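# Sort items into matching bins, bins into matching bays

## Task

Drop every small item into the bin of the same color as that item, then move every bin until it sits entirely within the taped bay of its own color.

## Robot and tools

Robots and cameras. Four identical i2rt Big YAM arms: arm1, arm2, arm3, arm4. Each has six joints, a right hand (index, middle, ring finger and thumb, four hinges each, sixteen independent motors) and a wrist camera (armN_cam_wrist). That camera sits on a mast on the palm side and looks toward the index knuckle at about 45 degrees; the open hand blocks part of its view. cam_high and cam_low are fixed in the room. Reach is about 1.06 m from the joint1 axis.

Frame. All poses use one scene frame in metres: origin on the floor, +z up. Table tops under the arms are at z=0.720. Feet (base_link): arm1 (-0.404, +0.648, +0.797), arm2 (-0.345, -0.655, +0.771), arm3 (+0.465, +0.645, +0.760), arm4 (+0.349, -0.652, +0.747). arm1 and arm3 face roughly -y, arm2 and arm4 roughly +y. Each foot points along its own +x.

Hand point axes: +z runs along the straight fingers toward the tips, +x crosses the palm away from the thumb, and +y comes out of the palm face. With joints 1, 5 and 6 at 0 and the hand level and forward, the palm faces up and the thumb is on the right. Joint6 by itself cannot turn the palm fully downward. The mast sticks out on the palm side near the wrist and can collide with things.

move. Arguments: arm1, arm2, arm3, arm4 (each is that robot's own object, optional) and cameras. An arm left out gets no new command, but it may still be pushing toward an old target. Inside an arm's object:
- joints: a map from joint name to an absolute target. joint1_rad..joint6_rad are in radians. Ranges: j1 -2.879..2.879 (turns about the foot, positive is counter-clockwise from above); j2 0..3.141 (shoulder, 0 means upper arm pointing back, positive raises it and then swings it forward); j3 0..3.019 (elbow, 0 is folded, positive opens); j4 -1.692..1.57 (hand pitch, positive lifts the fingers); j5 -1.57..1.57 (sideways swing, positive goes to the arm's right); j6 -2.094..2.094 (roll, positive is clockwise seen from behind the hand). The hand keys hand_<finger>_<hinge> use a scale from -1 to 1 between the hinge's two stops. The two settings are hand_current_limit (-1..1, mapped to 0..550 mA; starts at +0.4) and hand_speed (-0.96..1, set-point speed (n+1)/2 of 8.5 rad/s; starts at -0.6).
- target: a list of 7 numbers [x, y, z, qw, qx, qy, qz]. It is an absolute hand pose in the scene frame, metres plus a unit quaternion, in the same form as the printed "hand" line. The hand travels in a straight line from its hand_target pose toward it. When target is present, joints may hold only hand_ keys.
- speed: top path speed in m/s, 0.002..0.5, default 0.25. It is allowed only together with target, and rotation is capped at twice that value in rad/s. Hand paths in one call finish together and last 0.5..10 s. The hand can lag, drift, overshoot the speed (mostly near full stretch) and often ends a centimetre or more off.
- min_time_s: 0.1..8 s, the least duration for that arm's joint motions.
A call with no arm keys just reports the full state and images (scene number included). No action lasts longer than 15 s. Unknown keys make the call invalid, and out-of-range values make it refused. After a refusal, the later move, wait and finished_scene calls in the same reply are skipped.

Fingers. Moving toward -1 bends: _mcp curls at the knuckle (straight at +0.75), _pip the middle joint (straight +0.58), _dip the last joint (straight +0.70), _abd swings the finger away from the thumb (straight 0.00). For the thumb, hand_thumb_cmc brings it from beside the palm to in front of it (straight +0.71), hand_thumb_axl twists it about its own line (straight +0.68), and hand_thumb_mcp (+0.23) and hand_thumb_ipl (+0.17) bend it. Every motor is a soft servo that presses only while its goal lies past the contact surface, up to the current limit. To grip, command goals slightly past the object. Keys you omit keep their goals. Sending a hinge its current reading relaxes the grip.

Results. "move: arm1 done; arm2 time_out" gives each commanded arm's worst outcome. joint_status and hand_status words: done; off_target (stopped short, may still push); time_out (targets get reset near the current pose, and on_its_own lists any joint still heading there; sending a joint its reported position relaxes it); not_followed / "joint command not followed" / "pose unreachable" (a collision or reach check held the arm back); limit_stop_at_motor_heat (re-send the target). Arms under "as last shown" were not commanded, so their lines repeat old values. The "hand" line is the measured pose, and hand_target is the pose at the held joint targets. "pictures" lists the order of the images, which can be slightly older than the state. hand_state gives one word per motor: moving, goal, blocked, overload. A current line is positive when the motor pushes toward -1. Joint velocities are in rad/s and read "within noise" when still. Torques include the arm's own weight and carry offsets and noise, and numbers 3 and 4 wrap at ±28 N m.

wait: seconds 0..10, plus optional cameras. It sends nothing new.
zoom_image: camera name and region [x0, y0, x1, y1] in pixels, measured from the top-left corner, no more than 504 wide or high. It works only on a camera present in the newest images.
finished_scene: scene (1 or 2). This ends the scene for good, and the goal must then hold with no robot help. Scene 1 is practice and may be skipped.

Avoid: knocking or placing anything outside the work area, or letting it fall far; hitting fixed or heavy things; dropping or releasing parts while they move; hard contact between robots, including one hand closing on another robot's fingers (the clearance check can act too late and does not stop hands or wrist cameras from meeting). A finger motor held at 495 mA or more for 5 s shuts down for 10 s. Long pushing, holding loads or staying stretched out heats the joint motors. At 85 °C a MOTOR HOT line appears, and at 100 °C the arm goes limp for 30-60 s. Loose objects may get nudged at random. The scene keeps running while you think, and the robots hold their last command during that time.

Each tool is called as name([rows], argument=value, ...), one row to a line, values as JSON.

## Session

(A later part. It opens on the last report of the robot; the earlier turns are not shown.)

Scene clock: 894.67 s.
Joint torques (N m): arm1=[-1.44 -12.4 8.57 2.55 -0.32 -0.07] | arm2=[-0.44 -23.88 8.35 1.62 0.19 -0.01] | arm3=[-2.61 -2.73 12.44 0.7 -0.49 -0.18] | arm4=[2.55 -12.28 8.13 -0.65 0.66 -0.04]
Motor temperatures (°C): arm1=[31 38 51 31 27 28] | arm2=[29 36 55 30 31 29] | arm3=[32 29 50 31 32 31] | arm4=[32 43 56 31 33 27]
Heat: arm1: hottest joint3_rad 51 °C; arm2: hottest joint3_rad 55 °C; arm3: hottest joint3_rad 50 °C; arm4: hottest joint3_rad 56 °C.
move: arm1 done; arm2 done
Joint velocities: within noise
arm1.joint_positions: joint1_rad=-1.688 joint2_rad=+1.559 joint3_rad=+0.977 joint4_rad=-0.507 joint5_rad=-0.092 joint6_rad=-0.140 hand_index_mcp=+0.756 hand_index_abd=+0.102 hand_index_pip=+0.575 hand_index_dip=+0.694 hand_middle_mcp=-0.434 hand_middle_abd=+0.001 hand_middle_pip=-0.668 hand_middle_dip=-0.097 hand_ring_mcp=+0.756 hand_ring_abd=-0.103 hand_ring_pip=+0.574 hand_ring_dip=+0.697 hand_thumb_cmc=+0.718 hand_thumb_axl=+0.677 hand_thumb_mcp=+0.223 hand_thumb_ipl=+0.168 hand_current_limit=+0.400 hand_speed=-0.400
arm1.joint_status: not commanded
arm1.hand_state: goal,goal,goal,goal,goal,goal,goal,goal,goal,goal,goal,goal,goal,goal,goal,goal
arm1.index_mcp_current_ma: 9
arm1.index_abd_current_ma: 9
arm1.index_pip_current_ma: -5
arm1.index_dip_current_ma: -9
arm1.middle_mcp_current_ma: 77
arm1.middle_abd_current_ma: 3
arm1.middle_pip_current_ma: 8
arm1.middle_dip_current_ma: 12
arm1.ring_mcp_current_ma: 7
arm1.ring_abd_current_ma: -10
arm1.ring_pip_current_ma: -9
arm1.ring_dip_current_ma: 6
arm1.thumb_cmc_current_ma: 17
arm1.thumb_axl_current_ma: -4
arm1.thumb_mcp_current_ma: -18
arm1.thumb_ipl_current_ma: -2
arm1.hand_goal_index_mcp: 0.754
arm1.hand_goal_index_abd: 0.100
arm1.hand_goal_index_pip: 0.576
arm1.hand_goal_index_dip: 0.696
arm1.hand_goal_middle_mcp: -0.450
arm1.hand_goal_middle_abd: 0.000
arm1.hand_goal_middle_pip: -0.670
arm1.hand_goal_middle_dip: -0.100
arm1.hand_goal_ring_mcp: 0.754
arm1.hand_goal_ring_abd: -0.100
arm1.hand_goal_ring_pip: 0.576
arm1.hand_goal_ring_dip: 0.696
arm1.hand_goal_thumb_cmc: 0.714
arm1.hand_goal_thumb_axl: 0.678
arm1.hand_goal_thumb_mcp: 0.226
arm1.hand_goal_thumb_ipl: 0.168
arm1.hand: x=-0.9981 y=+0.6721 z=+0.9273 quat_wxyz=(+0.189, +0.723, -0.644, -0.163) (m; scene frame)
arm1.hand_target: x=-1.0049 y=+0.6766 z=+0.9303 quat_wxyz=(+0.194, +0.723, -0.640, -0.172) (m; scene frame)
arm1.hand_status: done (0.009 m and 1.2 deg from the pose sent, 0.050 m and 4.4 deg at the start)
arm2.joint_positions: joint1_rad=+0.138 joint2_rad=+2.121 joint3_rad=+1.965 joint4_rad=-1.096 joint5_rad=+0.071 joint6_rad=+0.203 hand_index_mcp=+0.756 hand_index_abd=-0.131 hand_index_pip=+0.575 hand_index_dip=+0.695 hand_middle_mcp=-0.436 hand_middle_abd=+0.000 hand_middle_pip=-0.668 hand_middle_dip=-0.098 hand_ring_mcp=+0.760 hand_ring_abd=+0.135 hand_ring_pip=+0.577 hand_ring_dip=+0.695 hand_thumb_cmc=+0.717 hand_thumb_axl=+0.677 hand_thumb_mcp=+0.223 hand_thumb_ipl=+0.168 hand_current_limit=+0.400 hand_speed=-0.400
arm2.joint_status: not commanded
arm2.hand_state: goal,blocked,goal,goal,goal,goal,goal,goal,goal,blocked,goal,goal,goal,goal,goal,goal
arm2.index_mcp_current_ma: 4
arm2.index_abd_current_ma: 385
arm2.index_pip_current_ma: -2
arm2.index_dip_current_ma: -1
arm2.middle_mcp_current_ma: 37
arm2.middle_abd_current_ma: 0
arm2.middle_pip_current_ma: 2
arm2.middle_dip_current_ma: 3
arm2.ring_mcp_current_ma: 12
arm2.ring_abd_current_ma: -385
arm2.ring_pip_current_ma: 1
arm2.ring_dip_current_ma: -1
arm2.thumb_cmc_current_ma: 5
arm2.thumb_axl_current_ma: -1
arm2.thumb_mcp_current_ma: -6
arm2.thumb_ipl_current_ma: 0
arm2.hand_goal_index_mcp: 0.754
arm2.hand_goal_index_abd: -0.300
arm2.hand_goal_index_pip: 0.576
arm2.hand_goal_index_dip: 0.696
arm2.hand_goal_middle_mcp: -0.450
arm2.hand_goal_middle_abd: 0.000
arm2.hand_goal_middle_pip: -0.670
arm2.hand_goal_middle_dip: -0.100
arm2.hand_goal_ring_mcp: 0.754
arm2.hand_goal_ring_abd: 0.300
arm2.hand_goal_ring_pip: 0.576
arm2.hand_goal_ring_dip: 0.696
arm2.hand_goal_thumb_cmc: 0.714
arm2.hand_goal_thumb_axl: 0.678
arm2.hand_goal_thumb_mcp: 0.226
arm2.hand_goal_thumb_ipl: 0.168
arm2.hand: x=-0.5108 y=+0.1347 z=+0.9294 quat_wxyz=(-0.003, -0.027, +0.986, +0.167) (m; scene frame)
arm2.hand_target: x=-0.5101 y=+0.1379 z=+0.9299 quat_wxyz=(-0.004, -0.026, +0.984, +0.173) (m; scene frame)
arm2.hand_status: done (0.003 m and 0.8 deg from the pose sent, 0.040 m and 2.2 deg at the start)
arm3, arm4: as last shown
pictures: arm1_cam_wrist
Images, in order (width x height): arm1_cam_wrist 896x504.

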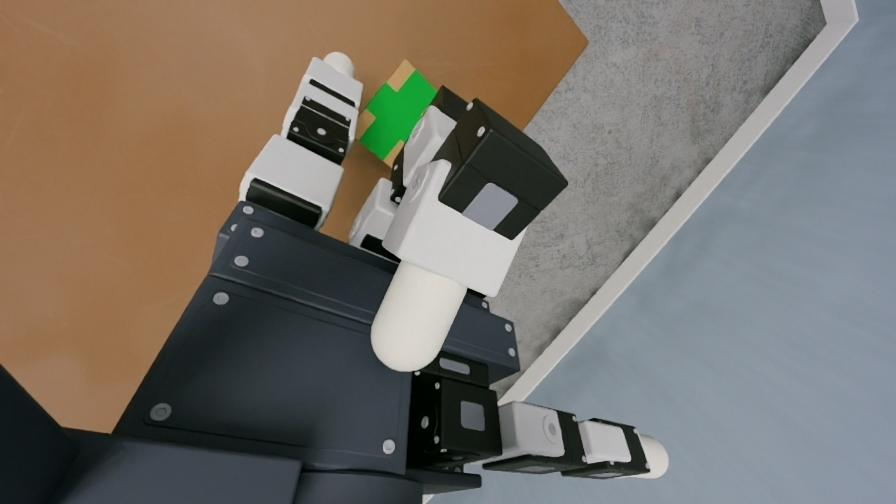

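move(arm1={"target": [-1.005, 0.6765, 0.895, -0.1938, -0.7235, 0.6400, 0.1715], "speed": 0.1}, arm2={"target": [-0.510, 0.138, 0.91, -0.0045, -0.0258, 0.9845, 0.1736], "speed": 0.1}, cameras=[])

move(arm1={"joints": {"hand_index_abd": -0.3, "hand_ring_abd": 0.3}}, arm2={"joints": {"hand_index_abd": -0.05, "hand_ring_abd": 0.05, "hand_speed": -0.8}}, cameras=["cam_high"])

zoom_image(camera="cam_high", region=[430, 120, 510, 200])

Scene clock: 911.07 s.
Joint torques (N m): arm1=[-1.38 -12.69 8.08 2.51 -0.32 -0.08] | arm2=[-0.38 -22.77 8.25 1.63 0.2 0.02] | arm3=[-2.73 -3.08 12.51 0.75 -0.5 -0.17] | arm4=[2.43 -12.28 8.1 -0.66 0.65 -0.04]
Motor temperatures (°C): arm1=[31 37 50 31 27 28] | arm2=[29 38 52 30 31 29] | arm3=[32 29 50 31 32 31] | arm4=[32 41 54 31 33 27]
Heat: arm1: hottest joint3_rad 50 °C; arm2: hottest joint3_rad 52 °C; arm3: hottest joint3_rad 50 °C; arm4: hottest joint3_rad 54 °C.
move: arm1 done; arm2 done
Joint velocities: within noise
arm1.joint_positions: joint1_rad=-1.688 joint2_rad=+1.617 joint3_rad=+0.936 joint4_rad=-0.408 joint5_rad=-0.092 joint6_rad=-0.140 hand_index_mcp=+0.756 hand_index_abd=+0.102 hand_index_pip=+0.575 hand_index_dip=+0.694 hand_middle_mcp=-0.434 hand_middle_abd=+0.001 hand_middle_pip=-0.668 hand_middle_dip=-0.097 hand_ring_mcp=+0.756 hand_ring_abd=-0.103 hand_ring_pip=+0.574 hand_ring_dip=+0.697 hand_thumb_cmc=+0.718 hand_thumb_axl=+0.677 hand_thumb_mcp=+0.223 hand_thumb_ipl=+0.168 hand_current_limit=+0.400 hand_speed=-0.400
arm1.joint_status: not commanded
arm1.hand_state: goal,goal,goal,goal,goal,goal,goal,goal,goal,goal,goal,goal,goal,goal,goal,goal
arm1.index_mcp_current_ma: 9
arm1.index_abd_current_ma: 9
arm1.index_pip_current_ma: -5
arm1.index_dip_current_ma: -9
arm1.middle_mcp_current_ma: 77
arm1.middle_abd_current_ma: 3
arm1.middle_pip_current_ma: 8
arm1.middle_dip_current_ma: 12
arm1.ring_mcp_current_ma: 7
arm1.ring_abd_current_ma: -10
arm1.ring_pip_current_ma: -9
arm1.ring_dip_current_ma: 6
arm1.thumb_cmc_current_ma: 17
arm1.thumb_axl_current_ma: -4
arm1.thumb_mcp_current_ma: -18
arm1.thumb_ipl_current_ma: -2
arm1.hand_goal_index_mcp: 0.754
arm1.hand_goal_index_abd: 0.100
arm1.hand_goal_index_pip: 0.576
arm1.hand_goal_index_dip: 0.696
arm1.hand_goal_middle_mcp: -0.450
arm1.hand_goal_middle_abd: 0.000
arm1.hand_goal_middle_pip: -0.670
arm1.hand_goal_middle_dip: -0.100
arm1.hand_goal_ring_mcp: 0.754
arm1.hand_goal_ring_abd: -0.100
arm1.hand_goal_ring_pip: 0.576
arm1.hand_goal_ring_dip: 0.696
arm1.hand_goal_thumb_cmc: 0.714
arm1.hand_goal_thumb_axl: 0.678
arm1.hand_goal_thumb_mcp: 0.226
arm1.hand_goal_thumb_ipl: 0.168
arm1.hand: x=-0.9982 y=+0.6723 z=+0.8923 quat_wxyz=(+0.189, +0.723, -0.644, -0.163) (m; scene frame)
arm1.hand_target: x=-1.0048 y=+0.6766 z=+0.8950 quat_wxyz=(+0.194, +0.723, -0.640, -0.171) (m; scene frame)
arm1.hand_status: done (0.008 m and 1.3 deg from the pose sent, 0.033 m and 1.3 deg at the start)
arm2.joint_positions: joint1_rad=+0.138 joint2_rad=+2.121 joint3_rad=+1.929 joint4_rad=-1.049 joint5_rad=+0.071 joint6_rad=+0.203 hand_index_mcp=+0.756 hand_index_abd=-0.131 hand_index_pip=+0.575 hand_index_dip=+0.695 hand_middle_mcp=-0.436 hand_middle_abd=+0.000 hand_middle_pip=-0.668 hand_middle_dip=-0.098 hand_ring_mcp=+0.760 hand_ring_abd=+0.135 hand_ring_pip=+0.577 hand_ring_dip=+0.695 hand_thumb_cmc=+0.717 hand_thumb_axl=+0.677 hand_thumb_mcp=+0.223 hand_thumb_ipl=+0.168 hand_current_limit=+0.400 hand_speed=-0.400
arm2.joint_status: not commanded
arm2.hand_state: goal,blocked,goal,goal,goal,goal,goal,goal,goal,blocked,goal,goal,goal,goal,goal,goal
arm2.index_mcp_current_ma: 4
arm2.index_abd_current_ma: 385
arm2.index_pip_current_ma: -2
arm2.index_dip_current_ma: -1
arm2.middle_mcp_current_ma: 37
arm2.middle_abd_current_ma: 0
arm2.middle_pip_current_ma: 2
arm2.middle_dip_current_ma: 3
arm2.ring_mcp_current_ma: 12
arm2.ring_abd_current_ma: -385
arm2.ring_pip_current_ma: 1
arm2.ring_dip_current_ma: -1
arm2.thumb_cmc_current_ma: 5
arm2.thumb_axl_current_ma: -1
arm2.thumb_mcp_current_ma: -6
arm2.thumb_ipl_current_ma: 0
arm2.hand_goal_index_mcp: 0.754
arm2.hand_goal_index_abd: -0.300
arm2.hand_goal_index_pip: 0.576
arm2.hand_goal_index_dip: 0.696
arm2.hand_goal_middle_mcp: -0.450
arm2.hand_goal_middle_abd: 0.000
arm2.hand_goal_middle_pip: -0.670
arm2.hand_goal_middle_dip: -0.100
arm2.hand_goal_ring_mcp: 0.754
arm2.hand_goal_ring_abd: 0.300
arm2.hand_goal_ring_pip: 0.576
arm2.hand_goal_ring_dip: 0.696
arm2.hand_goal_thumb_cmc: 0.714
arm2.hand_goal_thumb_axl: 0.678
arm2.hand_goal_thumb_mcp: 0.226
arm2.hand_goal_thumb_ipl: 0.168
arm2.hand: x=-0.5107 y=+0.1346 z=+0.9174 quat_wxyz=(-0.004, -0.027, +0.985, +0.172) (m; scene frame)
arm2.hand_target: x=-0.5101 y=+0.1379 z=+0.9100 quat_wxyz=(-0.005, -0.026, +0.984, +0.174) (m; scene frame)
arm2.hand_status: done (0.008 m and 0.2 deg from the pose sent, 0.020 m and 0.8 deg at the start)
arm3, arm4: as last shown
pictures: none
No camera images: "cameras" was empty.

Scene clock: 911.77 s.
Joint torques (N m): arm1=[-1.44 -12.69 8.08 2.54 -0.29 -0.08] | arm2=[-0.56 -22.71 8.34 1.69 0.24 0] | arm3=[-3.02 -2.84 12.42 0.72 -0.48 -0.19] | arm4=[2.43 -12.04 8.12 -0.65 0.65 -0.05]
Motor temperatures (°C): arm1=[31 37 50 31 27 28] | arm2=[29 38 52 30 31 29] | arm3=[32 29 50 31 32 31] | arm4=[32 40 53 31 33 27]
Heat: arm1: hottest joint3_rad 50 °C; arm2: hottest joint3_rad 52 °C; arm3: hottest joint3_rad 50 °C; arm4: hottest joint3_rad 53 °C.
move: arm1 off_target; arm2 done
Joint velocities: within noise
arm1.joint_positions: joint1_rad=-1.688 joint2_rad=+1.617 joint3_rad=+0.936 joint4_rad=-0.408 joint5_rad=-0.093 joint6_rad=-0.140 hand_index_mcp=+0.756 hand_index_abd=-0.131 hand_index_pip=+0.575 hand_index_dip=+0.694 hand_middle_mcp=-0.434 hand_middle_abd=+0.001 hand_middle_pip=-0.668 hand_middle_dip=-0.097 hand_ring_mcp=+0.758 hand_ring_abd=+0.142 hand_ring_pip=+0.576 hand_ring_dip=+0.697 hand_thumb_cmc=+0.718 hand_thumb_axl=+0.677 hand_thumb_mcp=+0.223 hand_thumb_ipl=+0.168 hand_current_limit=+0.400 hand_speed=-0.400
arm1.joint_status: hand_index_abd off_target (ended at -0.131, target -0.300); hand_ring_abd off_target (ended at +0.142, target +0.300)
arm1.hand_state: goal,blocked,goal,goal,goal,goal,goal,goal,goal,blocked,goal,goal,goal,goal,goal,goal
arm1.index_mcp_current_ma: 7
arm1.index_abd_current_ma: 385
arm1.index_pip_current_ma: -5
arm1.index_dip_current_ma: -9
arm1.middle_mcp_current_ma: 77
arm1.middle_abd_current_ma: 3
arm1.middle_pip_current_ma: 8
arm1.middle_dip_current_ma: 12
arm1.ring_mcp_current_ma: 17
arm1.ring_abd_current_ma: -385
arm1.ring_pip_current_ma: -2
arm1.ring_dip_current_ma: 6
arm1.thumb_cmc_current_ma: 17
arm1.thumb_axl_current_ma: -4
arm1.thumb_mcp_current_ma: -19
arm1.thumb_ipl_current_ma: -2
arm1.hand_goal_index_mcp: 0.754
arm1.hand_goal_index_abd: -0.300
arm1.hand_goal_index_pip: 0.576
arm1.hand_goal_index_dip: 0.696
arm1.hand_goal_middle_mcp: -0.450
arm1.hand_goal_middle_abd: 0.000
arm1.hand_goal_middle_pip: -0.670
arm1.hand_goal_middle_dip: -0.100
arm1.hand_goal_ring_mcp: 0.754
arm1.hand_goal_ring_abd: 0.300
arm1.hand_goal_ring_pip: 0.576
arm1.hand_goal_ring_dip: 0.696
arm1.hand_goal_thumb_cmc: 0.714
arm1.hand_goal_thumb_axl: 0.678
arm1.hand_goal_thumb_mcp: 0.226
arm1.hand_goal_thumb_ipl: 0.168
arm1.hand: x=-0.9982 y=+0.6722 z=+0.8923 quat_wxyz=(+0.189, +0.723, -0.644, -0.163) (m; scene frame)
arm1.hand_target: x=-1.0048 y=+0.6766 z=+0.8950 quat_wxyz=(+0.193, +0.723, -0.640, -0.171) (m; scene frame)
arm1.hand_status: not commanded
arm2.joint_positions: joint1_rad=+0.138 joint2_rad=+2.121 joint3_rad=+1.929 joint4_rad=-1.048 joint5_rad=+0.071 joint6_rad=+0.203 hand_index_mcp=+0.756 hand_index_abd=-0.053 hand_index_pip=+0.575 hand_index_dip=+0.695 hand_middle_mcp=-0.436 hand_middle_abd=+0.000 hand_middle_pip=-0.668 hand_middle_dip=-0.098 hand_ring_mcp=+0.760 hand_ring_abd=+0.052 hand_ring_pip=+0.577 hand_ring_dip=+0.695 hand_thumb_cmc=+0.717 hand_thumb_axl=+0.677 hand_thumb_mcp=+0.223 hand_thumb_ipl=+0.168 hand_current_limit=+0.400 hand_speed=-0.800
arm2.joint_status: all done
arm2.hand_state: goal,goal,goal,goal,goal,goal,goal,goal,goal,goal,goal,goal,goal,goal,goal,goal
arm2.index_mcp_current_ma: 4
arm2.index_abd_current_ma: -4
arm2.index_pip_current_ma: -1
arm2.index_dip_current_ma: -1
arm2.middle_mcp_current_ma: 37
arm2.middle_abd_current_ma: 0
arm2.middle_pip_current_ma: 2
arm2.middle_dip_current_ma: 3
arm2.ring_mcp_current_ma: 12
arm2.ring_abd_current_ma: 3
arm2.ring_pip_current_ma: 1
arm2.ring_dip_current_ma: -1
arm2.thumb_cmc_current_ma: 5
arm2.thumb_axl_current_ma: -1
arm2.thumb_mcp_current_ma: -6
arm2.thumb_ipl_current_ma: 0
arm2.hand_goal_index_mcp: 0.754
arm2.hand_goal_index_abd: -0.050
arm2.hand_goal_index_pip: 0.576
arm2.hand_goal_index_dip: 0.696
arm2.hand_goal_middle_mcp: -0.450
arm2.hand_goal_middle_abd: 0.000
arm2.hand_goal_middle_pip: -0.670
arm2.hand_goal_middle_dip: -0.100
arm2.hand_goal_ring_mcp: 0.754
arm2.hand_goal_ring_abd: 0.050
arm2.hand_goal_ring_pip: 0.576
arm2.hand_goal_ring_dip: 0.696
arm2.hand_goal_thumb_cmc: 0.714
arm2.hand_goal_thumb_axl: 0.678
arm2.hand_goal_thumb_mcp: 0.226
arm2.hand_goal_thumb_ipl: 0.168
arm2.hand: x=-0.5108 y=+0.1349 z=+0.9177 quat_wxyz=(-0.004, -0.027, +0.985, +0.173) (m; scene frame)
arm2.hand_target: x=-0.5101 y=+0.1378 z=+0.9100 quat_wxyz=(-0.004, -0.026, +0.984, +0.174) (m; scene frame)
arm2.hand_status: not commanded
arm3, arm4: as last shown
pictures: cam_high
Images, in order (width x height): cam_high 896x504.

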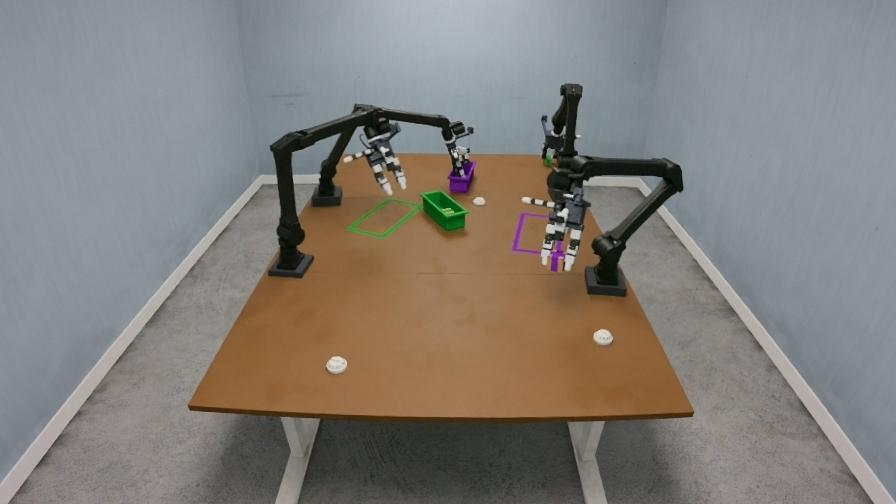

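Scaled by 6.300 from the camera's 896x504 image, which has a finer 1280x720 frame.

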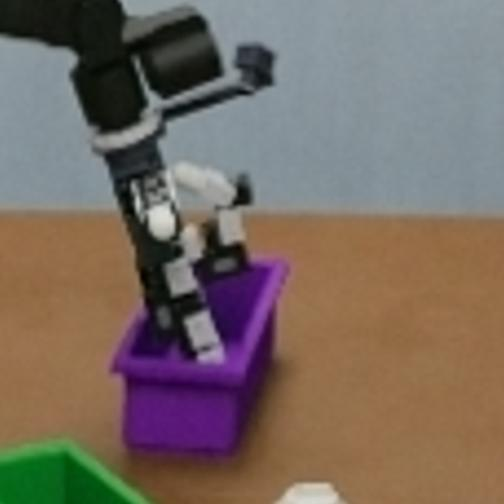

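move(arm1={"target": [-0.99, 0.66, 1.09, -0.1938, -0.7235, 0.6400, 0.1715], "speed": 0.2}, arm2={"target": [-0.510, 0.138, 1.07, -0.0045, -0.0258, 0.9845, 0.1736], "speed": 0.2, "joints": {"hand_index_abd": 0.04, "hand_ring_abd": -0.04}}, cameras=["arm2_cam_wrist", "arm1_cam_wrist"])

move(arm1={"target": [-0.75, 0.25, 1.10, 0, -0.5, 0.8660, 0], "speed": 0.3}, arm2={"target": [-0.55, -0.30, 1.12, -0.0045, -0.0258, 0.9845, 0.1736], "speed": 0.3}, cameras=["cam_high"])

zoom_image(camera="cam_high", region=[400, 140, 520, 240])

Scene clock: 966.83 s.
Joint torques (N m): arm1=[0.38 -13.45 13.35 1.2 -0.11 0.24] | arm2=[-0.56 -21.25 11.7 0.64 0.22 -0.03] | arm3=[-3.19 -3.25 12.36 0.75 -0.47 -0.19] | arm4=[2.43 -12.34 8.13 -0.61 0.65 -0.05]
Motor temperatures (°C): arm1=[31 38 49 31 27 28] | arm2=[29 40 51 30 31 29] | arm3=[32 29 51 31 32 31] | arm4=[32 38 50 31 33 27]
Heat: arm1: hottest joint3_rad 49 °C; arm2: hottest joint3_rad 51 °C; arm3: hottest joint3_rad 51 °C; arm4: hottest joint3_rad 50 °C.
move: arm1 off_target; arm2 done
Joint velocities: within noise
arm1.joint_positions: joint1_rad=-1.675 joint2_rad=+1.393 joint3_rad=+1.170 joint4_rad=-0.910 joint5_rad=-0.083 joint6_rad=-0.140 hand_index_mcp=+0.751 hand_index_abd=-0.131 hand_index_pip=+0.572 hand_index_dip=+0.694 hand_middle_mcp=-0.434 hand_middle_abd=+0.001 hand_middle_pip=-0.668 hand_middle_dip=-0.097 hand_ring_mcp=+0.765 hand_ring_abd=+0.142 hand_ring_pip=+0.581 hand_ring_dip=+0.697 hand_thumb_cmc=+0.718 hand_thumb_axl=+0.677 hand_thumb_mcp=+0.223 hand_thumb_ipl=+0.168 hand_current_limit=+0.400 hand_speed=-0.400
arm1.joint_status: not commanded
arm1.hand_state: goal,blocked,goal,goal,goal,goal,goal,goal,goal,blocked,goal,goal,goal,goal,goal,goal
arm1.index_mcp_current_ma: -12
arm1.index_abd_current_ma: 385
arm1.index_pip_current_ma: -16
arm1.index_dip_current_ma: -9
arm1.middle_mcp_current_ma: 77
arm1.middle_abd_current_ma: 3
arm1.middle_pip_current_ma: 8
arm1.middle_dip_current_ma: 12
arm1.ring_mcp_current_ma: 55
arm1.ring_abd_current_ma: -385
arm1.ring_pip_current_ma: 20
arm1.ring_dip_current_ma: 3
arm1.thumb_cmc_current_ma: 17
arm1.thumb_axl_current_ma: -4
arm1.thumb_mcp_current_ma: -19
arm1.thumb_ipl_current_ma: -2
arm1.hand_goal_index_mcp: 0.754
arm1.hand_goal_index_abd: -0.300
arm1.hand_goal_index_pip: 0.576
arm1.hand_goal_index_dip: 0.696
arm1.hand_goal_middle_mcp: -0.450
arm1.hand_goal_middle_abd: 0.000
arm1.hand_goal_middle_pip: -0.670
arm1.hand_goal_middle_dip: -0.100
arm1.hand_goal_ring_mcp: 0.754
arm1.hand_goal_ring_abd: 0.300
arm1.hand_goal_ring_pip: 0.576
arm1.hand_goal_ring_dip: 0.696
arm1.hand_goal_thumb_cmc: 0.714
arm1.hand_goal_thumb_axl: 0.678
arm1.hand_goal_thumb_mcp: 0.226
arm1.hand_goal_thumb_ipl: 0.168
arm1.hand: x=-0.9783 y=+0.6642 z=+1.0495 quat_wxyz=(+0.173, +0.730, -0.645, -0.148) (m; scene frame)
arm1.hand_target: x=-0.9881 y=+0.6601 z=+1.0899 quat_wxyz=(+0.194, +0.723, -0.640, -0.172) (m; scene frame)
arm1.hand_status: off_target (0.042 m and 3.7 deg from the pose sent, 0.198 m and 1.2 deg at the start)
arm2.joint_positions: joint1_rad=+0.138 joint2_rad=+2.110 joint3_rad=+2.315 joint4_rad=-1.448 joint5_rad=+0.070 joint6_rad=+0.203 hand_index_mcp=+0.756 hand_index_abd=+0.037 hand_index_pip=+0.575 hand_index_dip=+0.695 hand_middle_mcp=-0.436 hand_middle_abd=+0.000 hand_middle_pip=-0.668 hand_middle_dip=-0.098 hand_ring_mcp=+0.759 hand_ring_abd=-0.037 hand_ring_pip=+0.577 hand_ring_dip=+0.695 hand_thumb_cmc=+0.717 hand_thumb_axl=+0.677 hand_thumb_mcp=+0.223 hand_thumb_ipl=+0.168 hand_current_limit=+0.400 hand_speed=-0.800
arm2.joint_status: all done
arm2.hand_state: goal,goal,goal,goal,goal,goal,goal,goal,goal,goal,goal,goal,goal,goal,goal,goal
arm2.index_mcp_current_ma: 3
arm2.index_abd_current_ma: -5
arm2.index_pip_current_ma: -1
arm2.index_dip_current_ma: -1
arm2.middle_mcp_current_ma: 37
arm2.middle_abd_current_ma: 0
arm2.middle_pip_current_ma: 2
arm2.middle_dip_current_ma: 3
arm2.ring_mcp_current_ma: 10
arm2.ring_abd_current_ma: 4
arm2.ring_pip_current_ma: 1
arm2.ring_dip_current_ma: -1
arm2.thumb_cmc_current_ma: 5
arm2.thumb_axl_current_ma: -1
arm2.thumb_mcp_current_ma: -6
arm2.thumb_ipl_current_ma: 0
arm2.hand_goal_index_mcp: 0.754
arm2.hand_goal_index_abd: 0.040
arm2.hand_goal_index_pip: 0.576
arm2.hand_goal_index_dip: 0.696
arm2.hand_goal_middle_mcp: -0.450
arm2.hand_goal_middle_abd: 0.000
arm2.hand_goal_middle_pip: -0.670
arm2.hand_goal_middle_dip: -0.100
arm2.hand_goal_ring_mcp: 0.754
arm2.hand_goal_ring_abd: -0.040
arm2.hand_goal_ring_pip: 0.576
arm2.hand_goal_ring_dip: 0.696
arm2.hand_goal_thumb_cmc: 0.714
arm2.hand_goal_thumb_axl: 0.678
arm2.hand_goal_thumb_mcp: 0.226
arm2.hand_goal_thumb_ipl: 0.168
arm2.hand: x=-0.5097 y=+0.1288 z=+1.0707 quat_wxyz=(-0.004, -0.027, +0.985, +0.172) (m; scene frame)
arm2.hand_target: x=-0.5100 y=+0.1375 z=+1.0700 quat_wxyz=(-0.005, -0.026, +0.984, +0.175) (m; scene frame)
arm2.hand_status: done (0.009 m and 0.3 deg from the pose sent, 0.152 m and 0.2 deg at the start)
arm3, arm4: as last shown
pictures: arm1_cam_wrist, arm2_cam_wrist
Images, in order (width x height): arm1_cam_wrist 896x504, arm2_cam_wrist 896x504.

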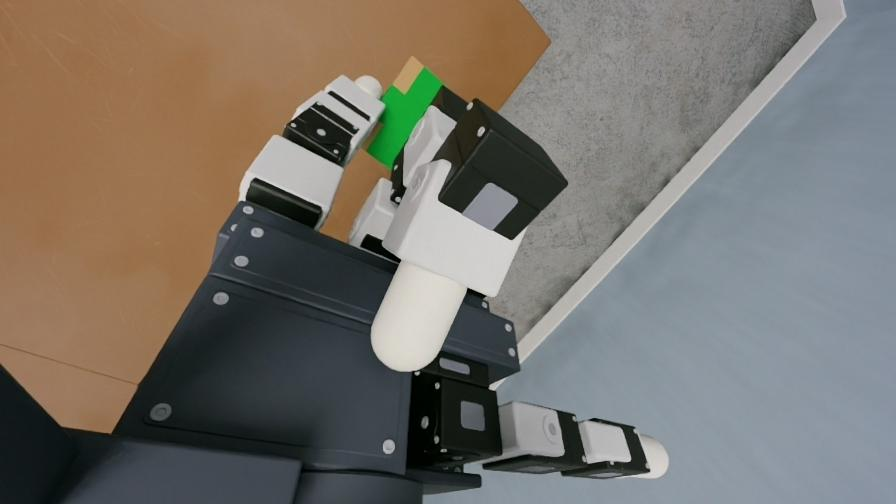

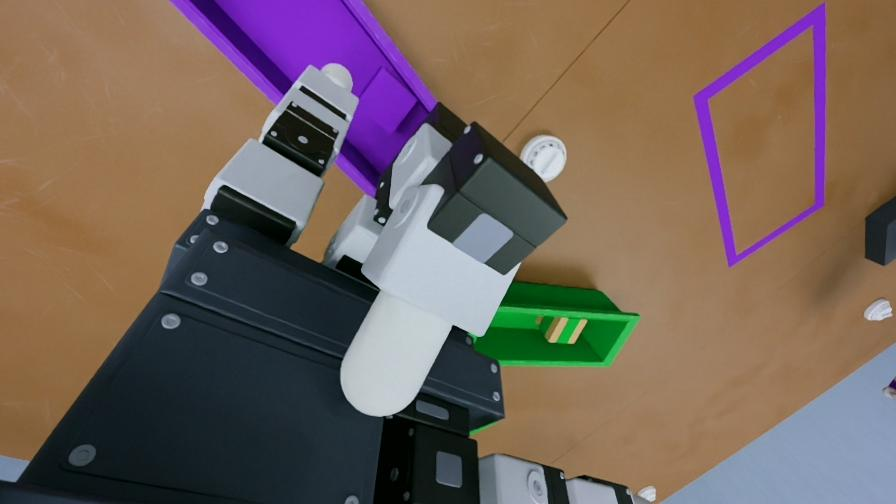

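Scene clock: 969.57 s.
Joint torques (N m): arm1=[-0.85 -15.85 12.25 -0.29 -0.11 0.29] | arm2=[0.79 -7.65 8.06 0.42 0.69 0.05] | arm3=[-2.9 -3.02 12.44 0.75 -0.48 -0.21] | arm4=[2.49 -12.28 8.1 -0.68 0.66 -0.04]
Motor temperatures (°C): arm1=[31 38 49 31 27 28] | arm2=[29 39 51 30 31 29] | arm3=[32 29 51 31 32 31] | arm4=[32 38 50 31 33 27]
Heat: arm1: hottest joint3_rad 49 °C; arm2: hottest joint3_rad 51 °C; arm3: hottest joint3_rad 51 °C; arm4: hottest joint3_rad 50 °C.
move: arm1 off_target; arm2 done
Joint velocities: within noise
arm1.joint_positions: joint1_rad=-0.628 joint2_rad=+1.740 joint3_rad=+1.847 joint4_rad=-1.682 joint5_rad=-0.009 joint6_rad=+1.512 hand_index_mcp=+0.749 hand_index_abd=-0.131 hand_index_pip=+0.572 hand_index_dip=+0.694 hand_middle_mcp=-0.434 hand_middle_abd=+0.001 hand_middle_pip=-0.668 hand_middle_dip=-0.097 hand_ring_mcp=+0.765 hand_ring_abd=+0.142 hand_ring_pip=+0.581 hand_ring_dip=+0.697 hand_thumb_cmc=+0.717 hand_thumb_axl=+0.677 hand_thumb_mcp=+0.223 hand_thumb_ipl=+0.168 hand_current_limit=+0.400 hand_speed=-0.400
arm1.joint_status: not commanded
arm1.hand_state: goal,blocked,goal,goal,goal,goal,goal,goal,goal,blocked,goal,goal,goal,goal,goal,goal
arm1.index_mcp_current_ma: -24
arm1.index_abd_current_ma: 385
arm1.index_pip_current_ma: -16
arm1.index_dip_current_ma: -9
arm1.middle_mcp_current_ma: 77
arm1.middle_abd_current_ma: 3
arm1.middle_pip_current_ma: 8
arm1.middle_dip_current_ma: 12
arm1.ring_mcp_current_ma: 55
arm1.ring_abd_current_ma: -385
arm1.ring_pip_current_ma: 20
arm1.ring_dip_current_ma: 3
arm1.thumb_cmc_current_ma: 13
arm1.thumb_axl_current_ma: -4
arm1.thumb_mcp_current_ma: -19
arm1.thumb_ipl_current_ma: -2
arm1.hand_goal_index_mcp: 0.754
arm1.hand_goal_index_abd: -0.300
arm1.hand_goal_index_pip: 0.576
arm1.hand_goal_index_dip: 0.696
arm1.hand_goal_middle_mcp: -0.450
arm1.hand_goal_middle_abd: 0.000
arm1.hand_goal_middle_pip: -0.670
arm1.hand_goal_middle_dip: -0.100
arm1.hand_goal_ring_mcp: 0.754
arm1.hand_goal_ring_abd: 0.300
arm1.hand_goal_ring_pip: 0.576
arm1.hand_goal_ring_dip: 0.696
arm1.hand_goal_thumb_cmc: 0.714
arm1.hand_goal_thumb_axl: 0.678
arm1.hand_goal_thumb_mcp: 0.226
arm1.hand_goal_thumb_ipl: 0.168
arm1.hand: x=-0.7449 y=+0.2566 z=+1.0847 quat_wxyz=(+0.001, +0.509, -0.861, -0.004) (m; scene frame)
arm1.hand_target: x=-0.7496 y=+0.2506 z=+1.0994 quat_wxyz=(+0.015, +0.501, -0.865, +0.004) (m; scene frame)
arm1.hand_status: off_target (0.017 m and 1.3 deg from the pose sent, 0.476 m and 45.2 deg at the start; a joint's target at an end of its range on 30 of 82 steps)
arm2.joint_positions: joint1_rad=+0.643 joint2_rad=+1.110 joint3_rad=+1.251 joint4_rad=-1.443 joint5_rad=+0.221 joint6_rad=+0.697 hand_index_mcp=+0.756 hand_index_abd=+0.037 hand_index_pip=+0.575 hand_index_dip=+0.695 hand_middle_mcp=-0.436 hand_middle_abd=+0.000 hand_middle_pip=-0.668 hand_middle_dip=-0.098 hand_ring_mcp=+0.757 hand_ring_abd=-0.037 hand_ring_pip=+0.577 hand_ring_dip=+0.695 hand_thumb_cmc=+0.717 hand_thumb_axl=+0.677 hand_thumb_mcp=+0.223 hand_thumb_ipl=+0.168 hand_current_limit=+0.400 hand_speed=-0.800
arm2.joint_status: not commanded
arm2.hand_state: goal,goal,goal,goal,goal,goal,goal,goal,goal,goal,goal,goal,goal,goal,goal,goal
arm2.index_mcp_current_ma: 3
arm2.index_abd_current_ma: -5
arm2.index_pip_current_ma: -1
arm2.index_dip_current_ma: -1
arm2.middle_mcp_current_ma: 37
arm2.middle_abd_current_ma: 0
arm2.middle_pip_current_ma: 2
arm2.middle_dip_current_ma: 3
arm2.ring_mcp_current_ma: 5
arm2.ring_abd_current_ma: 4
arm2.ring_pip_current_ma: 1
arm2.ring_dip_current_ma: -1
arm2.thumb_cmc_current_ma: 5
arm2.thumb_axl_current_ma: -1
arm2.thumb_mcp_current_ma: -6
arm2.thumb_ipl_current_ma: 0
arm2.hand_goal_index_mcp: 0.754
arm2.hand_goal_index_abd: 0.040
arm2.hand_goal_index_pip: 0.576
arm2.hand_goal_index_dip: 0.696
arm2.hand_goal_middle_mcp: -0.450
arm2.hand_goal_middle_abd: 0.000
arm2.hand_goal_middle_pip: -0.670
arm2.hand_goal_middle_dip: -0.100
arm2.hand_goal_ring_mcp: 0.754
arm2.hand_goal_ring_abd: -0.040
arm2.hand_goal_ring_pip: 0.576
arm2.hand_goal_ring_dip: 0.696
arm2.hand_goal_thumb_cmc: 0.714
arm2.hand_goal_thumb_axl: 0.678
arm2.hand_goal_thumb_mcp: 0.226
arm2.hand_goal_thumb_ipl: 0.168
arm2.hand: x=-0.5493 y=-0.2953 z=+1.1213 quat_wxyz=(-0.008, -0.024, +0.984, +0.176) (m; scene frame)
arm2.hand_target: x=-0.5500 y=-0.2999 z=+1.1200 quat_wxyz=(-0.005, -0.026, +0.984, +0.174) (m; scene frame)
arm2.hand_status: done (0.005 m and 0.5 deg from the pose sent, 0.434 m and 0.3 deg at the start)
arm3, arm4: as last shown
pictures: cam_high
Images, in order (width x height): cam_high 896x504.

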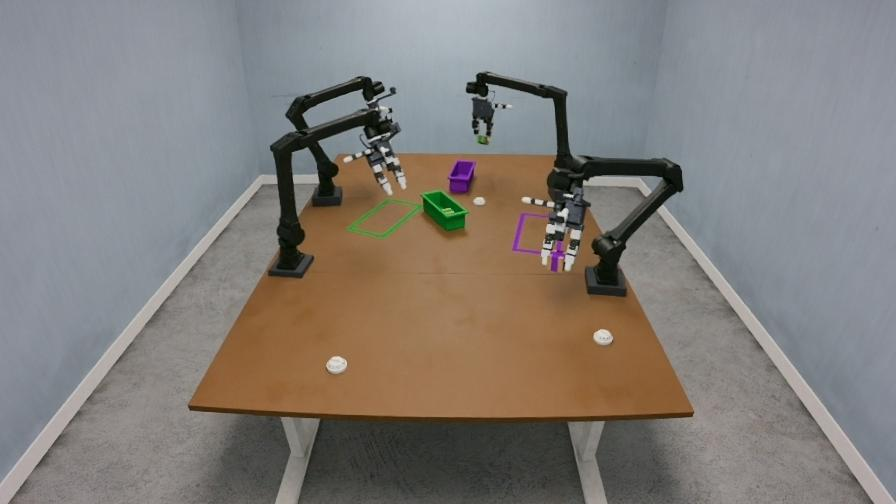

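Scaled by 4.200 from the camera's 896x504 image, which has a finer 1280x720 frame.

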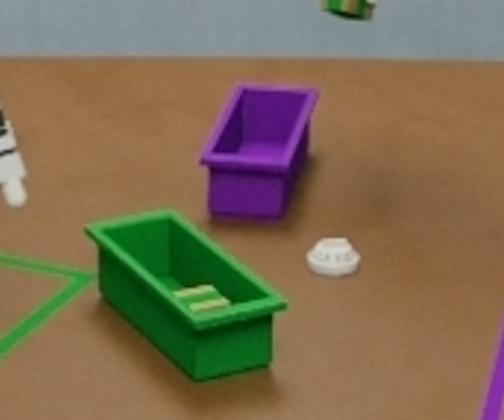

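move(arm1={"target": [-0.235, -0.06, 1.11, 0.2514, 0.9382, 0.2296, 0.0615], "speed": 0.4}, arm4={"target": [0.25, -0.30, 1.10, 0.052, 0.427, 0.864, 0.262], "speed": 0.2}, arm2={"target": [-0.60, -0.42, 1.12, -0.0045, -0.0258, 0.9845, 0.1736], "speed": 0.2}, cameras=["cam_high", "arm1_cam_wrist"])

zoom_image(camera="cam_high", region=[400, 140, 520, 240])

Scene clock: 984.37 s.
Joint torques (N m): arm1=[-0.15 -16.56 13.82 1.18 -0.39 -0.11] | arm2=[0.5 -7.24 8.1 0.27 0.81 0.04] | arm3=[-2.73 -2.9 12.44 0.77 -0.5 -0.17] | arm4=[0.5 -6.89 8.24 0.29 0.63 -0.2]
Motor temperatures (°C): arm1=[31 38 50 31 27 28] | arm2=[29 37 50 30 31 29] | arm3=[32 29 51 31 32 31] | arm4=[32 38 50 31 33 27]
Heat: arm1: hottest joint3_rad 50 °C; arm2: hottest joint3_rad 50 °C; arm3: hottest joint3_rad 51 °C; arm4: hottest joint3_rad 50 °C.
move: arm1 off_target; arm2 done; arm4 done
Joint velocities: within noise
arm1.joint_positions: joint1_rad=+0.123 joint2_rad=+1.699 joint3_rad=+1.638 joint4_rad=-1.030 joint5_rad=-0.149 joint6_rad=-0.226 hand_index_mcp=+0.749 hand_index_abd=-0.131 hand_index_pip=+0.572 hand_index_dip=+0.694 hand_middle_mcp=-0.434 hand_middle_abd=+0.001 hand_middle_pip=-0.668 hand_middle_dip=-0.097 hand_ring_mcp=+0.765 hand_ring_abd=+0.142 hand_ring_pip=+0.581 hand_ring_dip=+0.697 hand_thumb_cmc=+0.716 hand_thumb_axl=+0.677 hand_thumb_mcp=+0.223 hand_thumb_ipl=+0.168 hand_current_limit=+0.400 hand_speed=-0.400
arm1.joint_status: not commanded
arm1.hand_state: goal,blocked,goal,goal,goal,goal,goal,goal,goal,blocked,goal,goal,goal,goal,goal,goal
arm1.index_mcp_current_ma: -23
arm1.index_abd_current_ma: 385
arm1.index_pip_current_ma: -16
arm1.index_dip_current_ma: -9
arm1.middle_mcp_current_ma: 77
arm1.middle_abd_current_ma: 3
arm1.middle_pip_current_ma: 8
arm1.middle_dip_current_ma: 12
arm1.ring_mcp_current_ma: 53
arm1.ring_abd_current_ma: -385
arm1.ring_pip_current_ma: 20
arm1.ring_dip_current_ma: 3
arm1.thumb_cmc_current_ma: 10
arm1.thumb_axl_current_ma: -4
arm1.thumb_mcp_current_ma: -19
arm1.thumb_ipl_current_ma: -2
arm1.hand_goal_index_mcp: 0.754
arm1.hand_goal_index_abd: -0.300
arm1.hand_goal_index_pip: 0.576
arm1.hand_goal_index_dip: 0.696
arm1.hand_goal_middle_mcp: -0.450
arm1.hand_goal_middle_abd: 0.000
arm1.hand_goal_middle_pip: -0.670
arm1.hand_goal_middle_dip: -0.100
arm1.hand_goal_ring_mcp: 0.754
arm1.hand_goal_ring_abd: 0.300
arm1.hand_goal_ring_pip: 0.576
arm1.hand_goal_ring_dip: 0.696
arm1.hand_goal_thumb_cmc: 0.714
arm1.hand_goal_thumb_axl: 0.678
arm1.hand_goal_thumb_mcp: 0.226
arm1.hand_goal_thumb_ipl: 0.168
arm1.hand: x=-0.2434 y=-0.0475 z=+1.0865 quat_wxyz=(+0.233, +0.945, +0.219, +0.062) (m; scene frame)
arm1.hand_target: x=-0.2352 y=-0.0584 z=+1.1101 quat_wxyz=(+0.252, +0.938, +0.230, +0.061) (m; scene frame)
arm1.hand_status: off_target (0.028 m and 2.6 deg from the pose sent, 0.601 m and 147.5 deg at the start)
arm2.joint_positions: joint1_rad=+1.075 joint2_rad=+1.078 joint3_rad=+1.227 joint4_rad=-1.581 joint5_rad=+0.307 joint6_rad=+1.136 hand_index_mcp=+0.756 hand_index_abd=+0.037 hand_index_pip=+0.575 hand_index_dip=+0.695 hand_middle_mcp=-0.436 hand_middle_abd=+0.000 hand_middle_pip=-0.668 hand_middle_dip=-0.098 hand_ring_mcp=+0.757 hand_ring_abd=-0.037 hand_ring_pip=+0.577 hand_ring_dip=+0.695 hand_thumb_cmc=+0.717 hand_thumb_axl=+0.677 hand_thumb_mcp=+0.223 hand_thumb_ipl=+0.168 hand_current_limit=+0.400 hand_speed=-0.800
arm2.joint_status: not commanded
arm2.hand_state: goal,goal,goal,goal,goal,goal,goal,goal,goal,goal,goal,goal,goal,goal,goal,goal
arm2.index_mcp_current_ma: 3
arm2.index_abd_current_ma: -5
arm2.index_pip_current_ma: -1
arm2.index_dip_current_ma: -1
arm2.middle_mcp_current_ma: 37
arm2.middle_abd_current_ma: 0
arm2.middle_pip_current_ma: 2
arm2.middle_dip_current_ma: 3
arm2.ring_mcp_current_ma: 5
arm2.ring_abd_current_ma: 4
arm2.ring_pip_current_ma: 1
arm2.ring_dip_current_ma: -1
arm2.thumb_cmc_current_ma: 5
arm2.thumb_axl_current_ma: -1
arm2.thumb_mcp_current_ma: -6
arm2.thumb_ipl_current_ma: 0
arm2.hand_goal_index_mcp: 0.754
arm2.hand_goal_index_abd: 0.040
arm2.hand_goal_index_pip: 0.576
arm2.hand_goal_index_dip: 0.696
arm2.hand_goal_middle_mcp: -0.450
arm2.hand_goal_middle_abd: 0.000
arm2.hand_goal_middle_pip: -0.670
arm2.hand_goal_middle_dip: -0.100
arm2.hand_goal_ring_mcp: 0.754
arm2.hand_goal_ring_abd: -0.040
arm2.hand_goal_ring_pip: 0.576
arm2.hand_goal_ring_dip: 0.696
arm2.hand_goal_thumb_cmc: 0.714
arm2.hand_goal_thumb_axl: 0.678
arm2.hand_goal_thumb_mcp: 0.226
arm2.hand_goal_thumb_ipl: 0.168
arm2.hand: x=-0.6011 y=-0.4160 z=+1.1170 quat_wxyz=(-0.004, -0.024, +0.985, +0.172) (m; scene frame)
arm2.hand_target: x=-0.5999 y=-0.4199 z=+1.1200 quat_wxyz=(-0.005, -0.026, +0.984, +0.174) (m; scene frame)
arm2.hand_status: done (0.005 m and 0.2 deg from the pose sent, 0.135 m and 0.5 deg at the start)
arm3.joint_positions: joint1_rad=+0.440 joint2_rad=+0.772 joint3_rad=+0.896 joint4_rad=-1.322 joint5_rad=-0.340 joint6_rad=-0.654 hand_index_mcp=+0.753 hand_index_abd=-0.044 hand_index_pip=+0.575 hand_index_dip=+0.696 hand_middle_mcp=-0.436 hand_middle_abd=+0.000 hand_middle_pip=-0.668 hand_middle_dip=-0.098 hand_ring_mcp=+0.762 hand_ring_abd=+0.043 hand_ring_pip=+0.578 hand_ring_dip=+0.696 hand_thumb_cmc=+0.716 hand_thumb_axl=+0.677 hand_thumb_mcp=+0.224 hand_thumb_ipl=+0.168 hand_current_limit=+0.400 hand_speed=-0.400
arm3.joint_status: not commanded
arm3.hand_state: goal,blocked,goal,goal,goal,goal,goal,goal,goal,blocked,goal,goal,goal,goal,goal,goal
arm3.index_mcp_current_ma: -3
arm3.index_abd_current_ma: 385
arm3.index_pip_current_ma: -6
arm3.index_dip_current_ma: 0
arm3.middle_mcp_current_ma: 75
arm3.middle_abd_current_ma: 2
arm3.middle_pip_current_ma: 9
arm3.middle_dip_current_ma: 11
arm3.ring_mcp_current_ma: 43
arm3.ring_abd_current_ma: -385
arm3.ring_pip_current_ma: 9
arm3.ring_dip_current_ma: 0
arm3.thumb_cmc_current_ma: 9
arm3.thumb_axl_current_ma: -4
arm3.thumb_mcp_current_ma: -13
arm3.thumb_ipl_current_ma: -2
arm3.hand_goal_index_mcp: 0.754
arm3.hand_goal_index_abd: -0.300
arm3.hand_goal_index_pip: 0.576
arm3.hand_goal_index_dip: 0.696
arm3.hand_goal_middle_mcp: -0.450
arm3.hand_goal_middle_abd: 0.000
arm3.hand_goal_middle_pip: -0.670
arm3.hand_goal_middle_dip: -0.100
arm3.hand_goal_ring_mcp: 0.754
arm3.hand_goal_ring_abd: 0.300
arm3.hand_goal_ring_pip: 0.576
arm3.hand_goal_ring_dip: 0.696
arm3.hand_goal_thumb_cmc: 0.714
arm3.hand_goal_thumb_axl: 0.678
arm3.hand_goal_thumb_mcp: 0.226
arm3.hand_goal_thumb_ipl: 0.168
arm3.hand: x=+0.6498 y=+0.3535 z=+1.0704 quat_wxyz=(+0.211, +0.846, +0.473, +0.130) (m; scene frame)
arm3.hand_target: x=+0.6499 y=+0.3504 z=+1.0896 quat_wxyz=(+0.225, +0.841, +0.475, +0.127) (m; scene frame)
arm3.hand_status: not commanded
arm4.joint_positions: joint1_rad=+0.841 joint2_rad=+1.222 joint3_rad=+1.292 joint4_rad=-1.546 joint5_rad=+0.535 joint6_rad=+1.629 hand_index_mcp=+0.756 hand_index_abd=-0.096 hand_index_pip=+0.574 hand_index_dip=+0.693 hand_middle_mcp=-0.437 hand_middle_abd=+0.001 hand_middle_pip=-0.668 hand_middle_dip=-0.098 hand_ring_mcp=+0.756 hand_ring_abd=+0.097 hand_ring_pip=+0.574 hand_ring_dip=+0.693 hand_thumb_cmc=+0.717 hand_thumb_axl=+0.677 hand_thumb_mcp=+0.223 hand_thumb_ipl=+0.168 hand_current_limit=+0.750 hand_speed=-0.700
arm4.joint_status: not commanded
arm4.hand_state: goal,goal,goal,goal,goal,goal,goal,goal,goal,goal,goal,goal,goal,goal,goal,goal
arm4.index_mcp_current_ma: 0
arm4.index_abd_current_ma: 0
arm4.index_pip_current_ma: 0
arm4.index_dip_current_ma: 0
arm4.middle_mcp_current_ma: 4
arm4.middle_abd_current_ma: 0
arm4.middle_pip_current_ma: 0
arm4.middle_dip_current_ma: 0
arm4.ring_mcp_current_ma: 0
arm4.ring_abd_current_ma: 0
arm4.ring_pip_current_ma: 0
arm4.ring_dip_current_ma: 0
arm4.thumb_cmc_current_ma: 0
arm4.thumb_axl_current_ma: 0
arm4.thumb_mcp_current_ma: 0
arm4.thumb_ipl_current_ma: 0
arm4.hand_goal_index_mcp: 0.754
arm4.hand_goal_index_abd: -0.100
arm4.hand_goal_index_pip: 0.576
arm4.hand_goal_index_dip: 0.696
arm4.hand_goal_middle_mcp: -0.450
arm4.hand_goal_middle_abd: 0.000
arm4.hand_goal_middle_pip: -0.670
arm4.hand_goal_middle_dip: -0.100
arm4.hand_goal_ring_mcp: 0.754
arm4.hand_goal_ring_abd: 0.100
arm4.hand_goal_ring_pip: 0.576
arm4.hand_goal_ring_dip: 0.696
arm4.hand_goal_thumb_cmc: 0.714
arm4.hand_goal_thumb_axl: 0.678
arm4.hand_goal_thumb_mcp: 0.226
arm4.hand_goal_thumb_ipl: 0.168
arm4.hand: x=+0.2454 y=-0.3004 z=+1.0988 quat_wxyz=(+0.059, +0.423, +0.866, +0.260) (m; scene frame)
arm4.hand_target: x=+0.2499 y=-0.3000 z=+1.0999 quat_wxyz=(+0.052, +0.427, +0.864, +0.262) (m; scene frame)
arm4.hand_status: done (0.005 m and 1.0 deg from the pose sent, 0.160 m and 0.4 deg at the start)
pictures: arm1_cam_wrist, cam_high
Images, in order (width x height): arm1_cam_wrist 896x504, cam_high 896x504.

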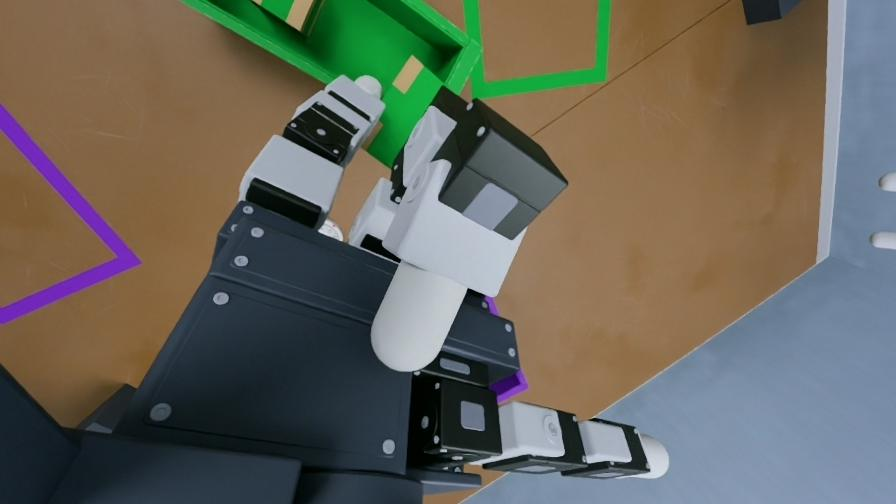

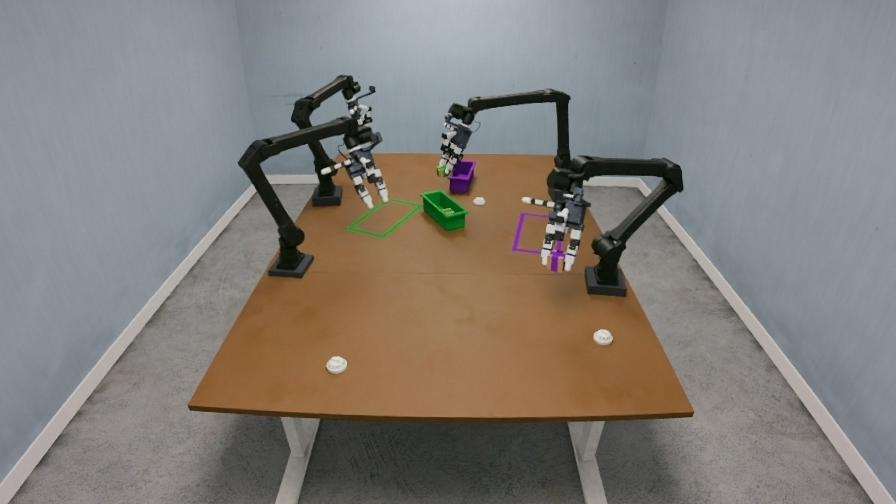

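Scaled by 4.200 from the camera's 896x504 image, which has a finer 1280x720 frame.

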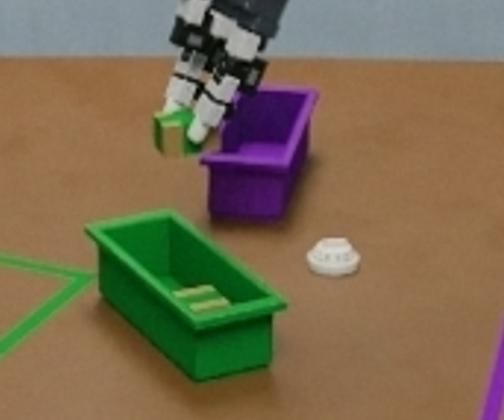

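move(arm1={"target": [-0.1755, -0.101, 1.05, 0.2424, 0.9048, 0.3383, 0.0906], "speed": 0.15}, cameras=["cam_high", "arm1_cam_wrist"])

zoom_image(camera="cam_high", region=[400, 140, 500, 240])

zoom_image(camera="arm1_cam_wrist", region=[240, 0, 540, 200])

Scene clock: 1037.10 s.
Joint torques (N m): arm1=[0.21 -18.96 13.56 1.92 -0.52 -0.08] | arm2=[0.67 -7.3 8.13 0.27 0.8 0.05] | arm3=[-3.02 -2.73 12.51 0.76 -0.48 -0.2] | arm4=[0.56 -6.89 8.23 0.31 0.64 -0.21]
Motor temperatures (°C): arm1=[31 37 59 31 27 28] | arm2=[29 33 50 30 32 29] | arm3=[32 29 51 31 32 31] | arm4=[32 37 49 31 33 27]
Heat: arm1: hottest joint3_rad 59 °C; arm2: hottest joint3_rad 50 °C; arm3: hottest joint3_rad 51 °C; arm4: hottest joint3_rad 49 °C.
move: arm1 off_target
Joint velocities: within noise
arm1.joint_positions: joint1_rad=+0.142 joint2_rad=+1.887 joint3_rad=+1.750 joint4_rad=-1.010 joint5_rad=-0.248 joint6_rad=-0.417 hand_index_mcp=+0.749 hand_index_abd=-0.131 hand_index_pip=+0.572 hand_index_dip=+0.694 hand_middle_mcp=-0.434 hand_middle_abd=+0.001 hand_middle_pip=-0.668 hand_middle_dip=-0.097 hand_ring_mcp=+0.765 hand_ring_abd=+0.142 hand_ring_pip=+0.581 hand_ring_dip=+0.697 hand_thumb_cmc=+0.716 hand_thumb_axl=+0.677 hand_thumb_mcp=+0.223 hand_thumb_ipl=+0.168 hand_current_limit=+0.400 hand_speed=-0.400
arm1.joint_status: not commanded
arm1.hand_state: goal,blocked,goal,goal,goal,goal,goal,goal,goal,blocked,goal,goal,goal,goal,goal,goal
arm1.index_mcp_current_ma: -21
arm1.index_abd_current_ma: 385
arm1.index_pip_current_ma: -16
arm1.index_dip_current_ma: -9
arm1.middle_mcp_current_ma: 77
arm1.middle_abd_current_ma: 3
arm1.middle_pip_current_ma: 8
arm1.middle_dip_current_ma: 12
arm1.ring_mcp_current_ma: 54
arm1.ring_abd_current_ma: -385
arm1.ring_pip_current_ma: 20
arm1.ring_dip_current_ma: 3
arm1.thumb_cmc_current_ma: 10
arm1.thumb_axl_current_ma: -4
arm1.thumb_mcp_current_ma: -19
arm1.thumb_ipl_current_ma: -2
arm1.hand_goal_index_mcp: 0.754
arm1.hand_goal_index_abd: -0.300
arm1.hand_goal_index_pip: 0.576
arm1.hand_goal_index_dip: 0.696
arm1.hand_goal_middle_mcp: -0.450
arm1.hand_goal_middle_abd: 0.000
arm1.hand_goal_middle_pip: -0.670
arm1.hand_goal_middle_dip: -0.100
arm1.hand_goal_ring_mcp: 0.754
arm1.hand_goal_ring_abd: 0.300
arm1.hand_goal_ring_pip: 0.576
arm1.hand_goal_ring_dip: 0.696
arm1.hand_goal_thumb_cmc: 0.714
arm1.hand_goal_thumb_axl: 0.678
arm1.hand_goal_thumb_mcp: 0.226
arm1.hand_goal_thumb_ipl: 0.168
arm1.hand: x=-0.1886 y=-0.0855 z=+1.0237 quat_wxyz=(+0.214, +0.917, +0.325, +0.093) (m; scene frame)
arm1.hand_target: x=-0.1762 y=-0.0988 z=+1.0500 quat_wxyz=(+0.243, +0.905, +0.338, +0.090) (m; scene frame)
arm1.hand_status: off_target (0.033 m and 3.8 deg from the pose sent, 0.094 m and 14.9 deg at the start)
arm2, arm3, arm4: as last shown
pictures: arm1_cam_wrist, cam_high
Images, in order (width x height): arm1_cam_wrist 896x504, cam_high 896x504.

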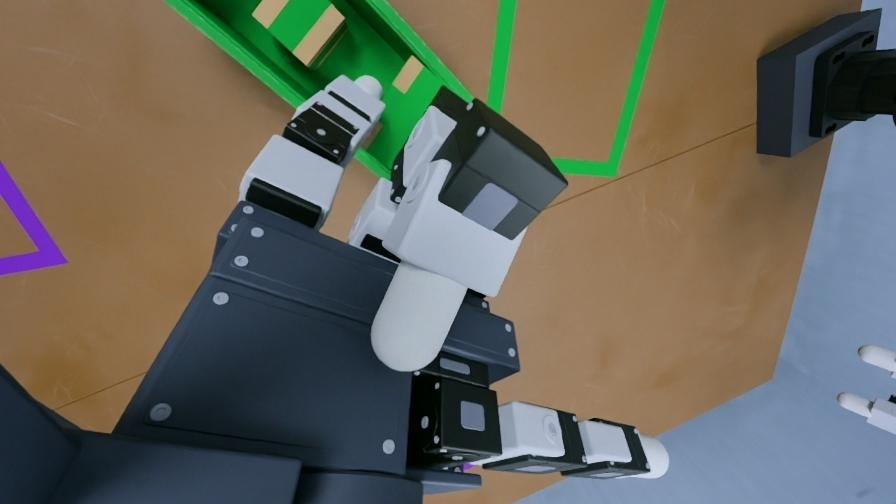

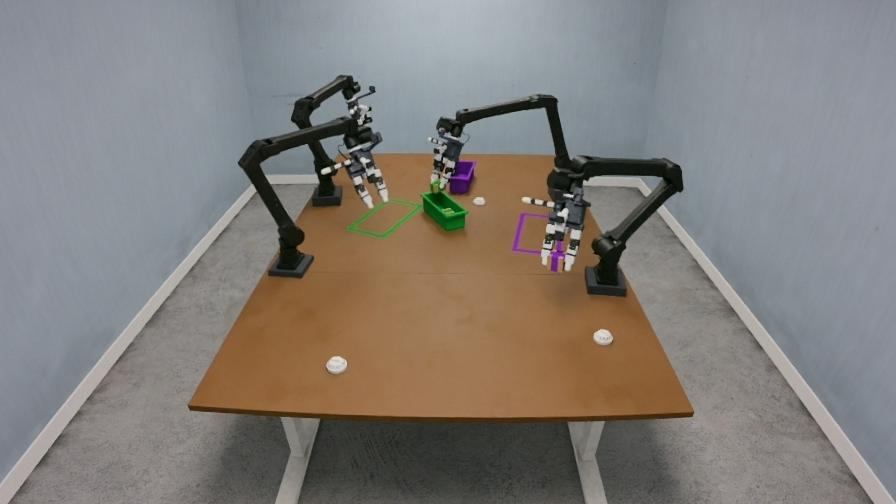

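Scaled by 5.040 from the camera's 896x504 image, which has a finer 1280x720 frame.

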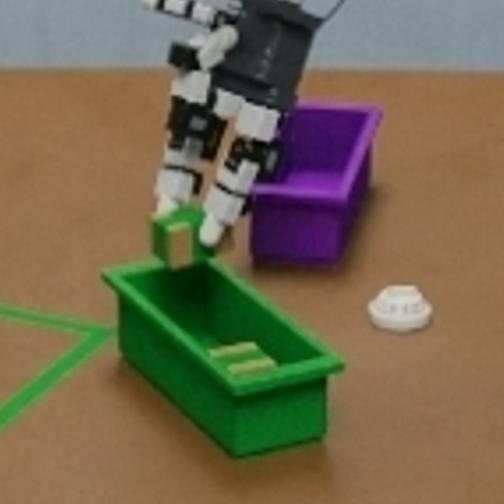

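Scaled by 1.680 from the camera's 896x504 image, which has a finer 1280x720 frame.

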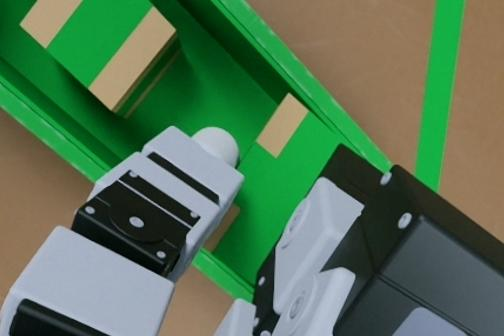

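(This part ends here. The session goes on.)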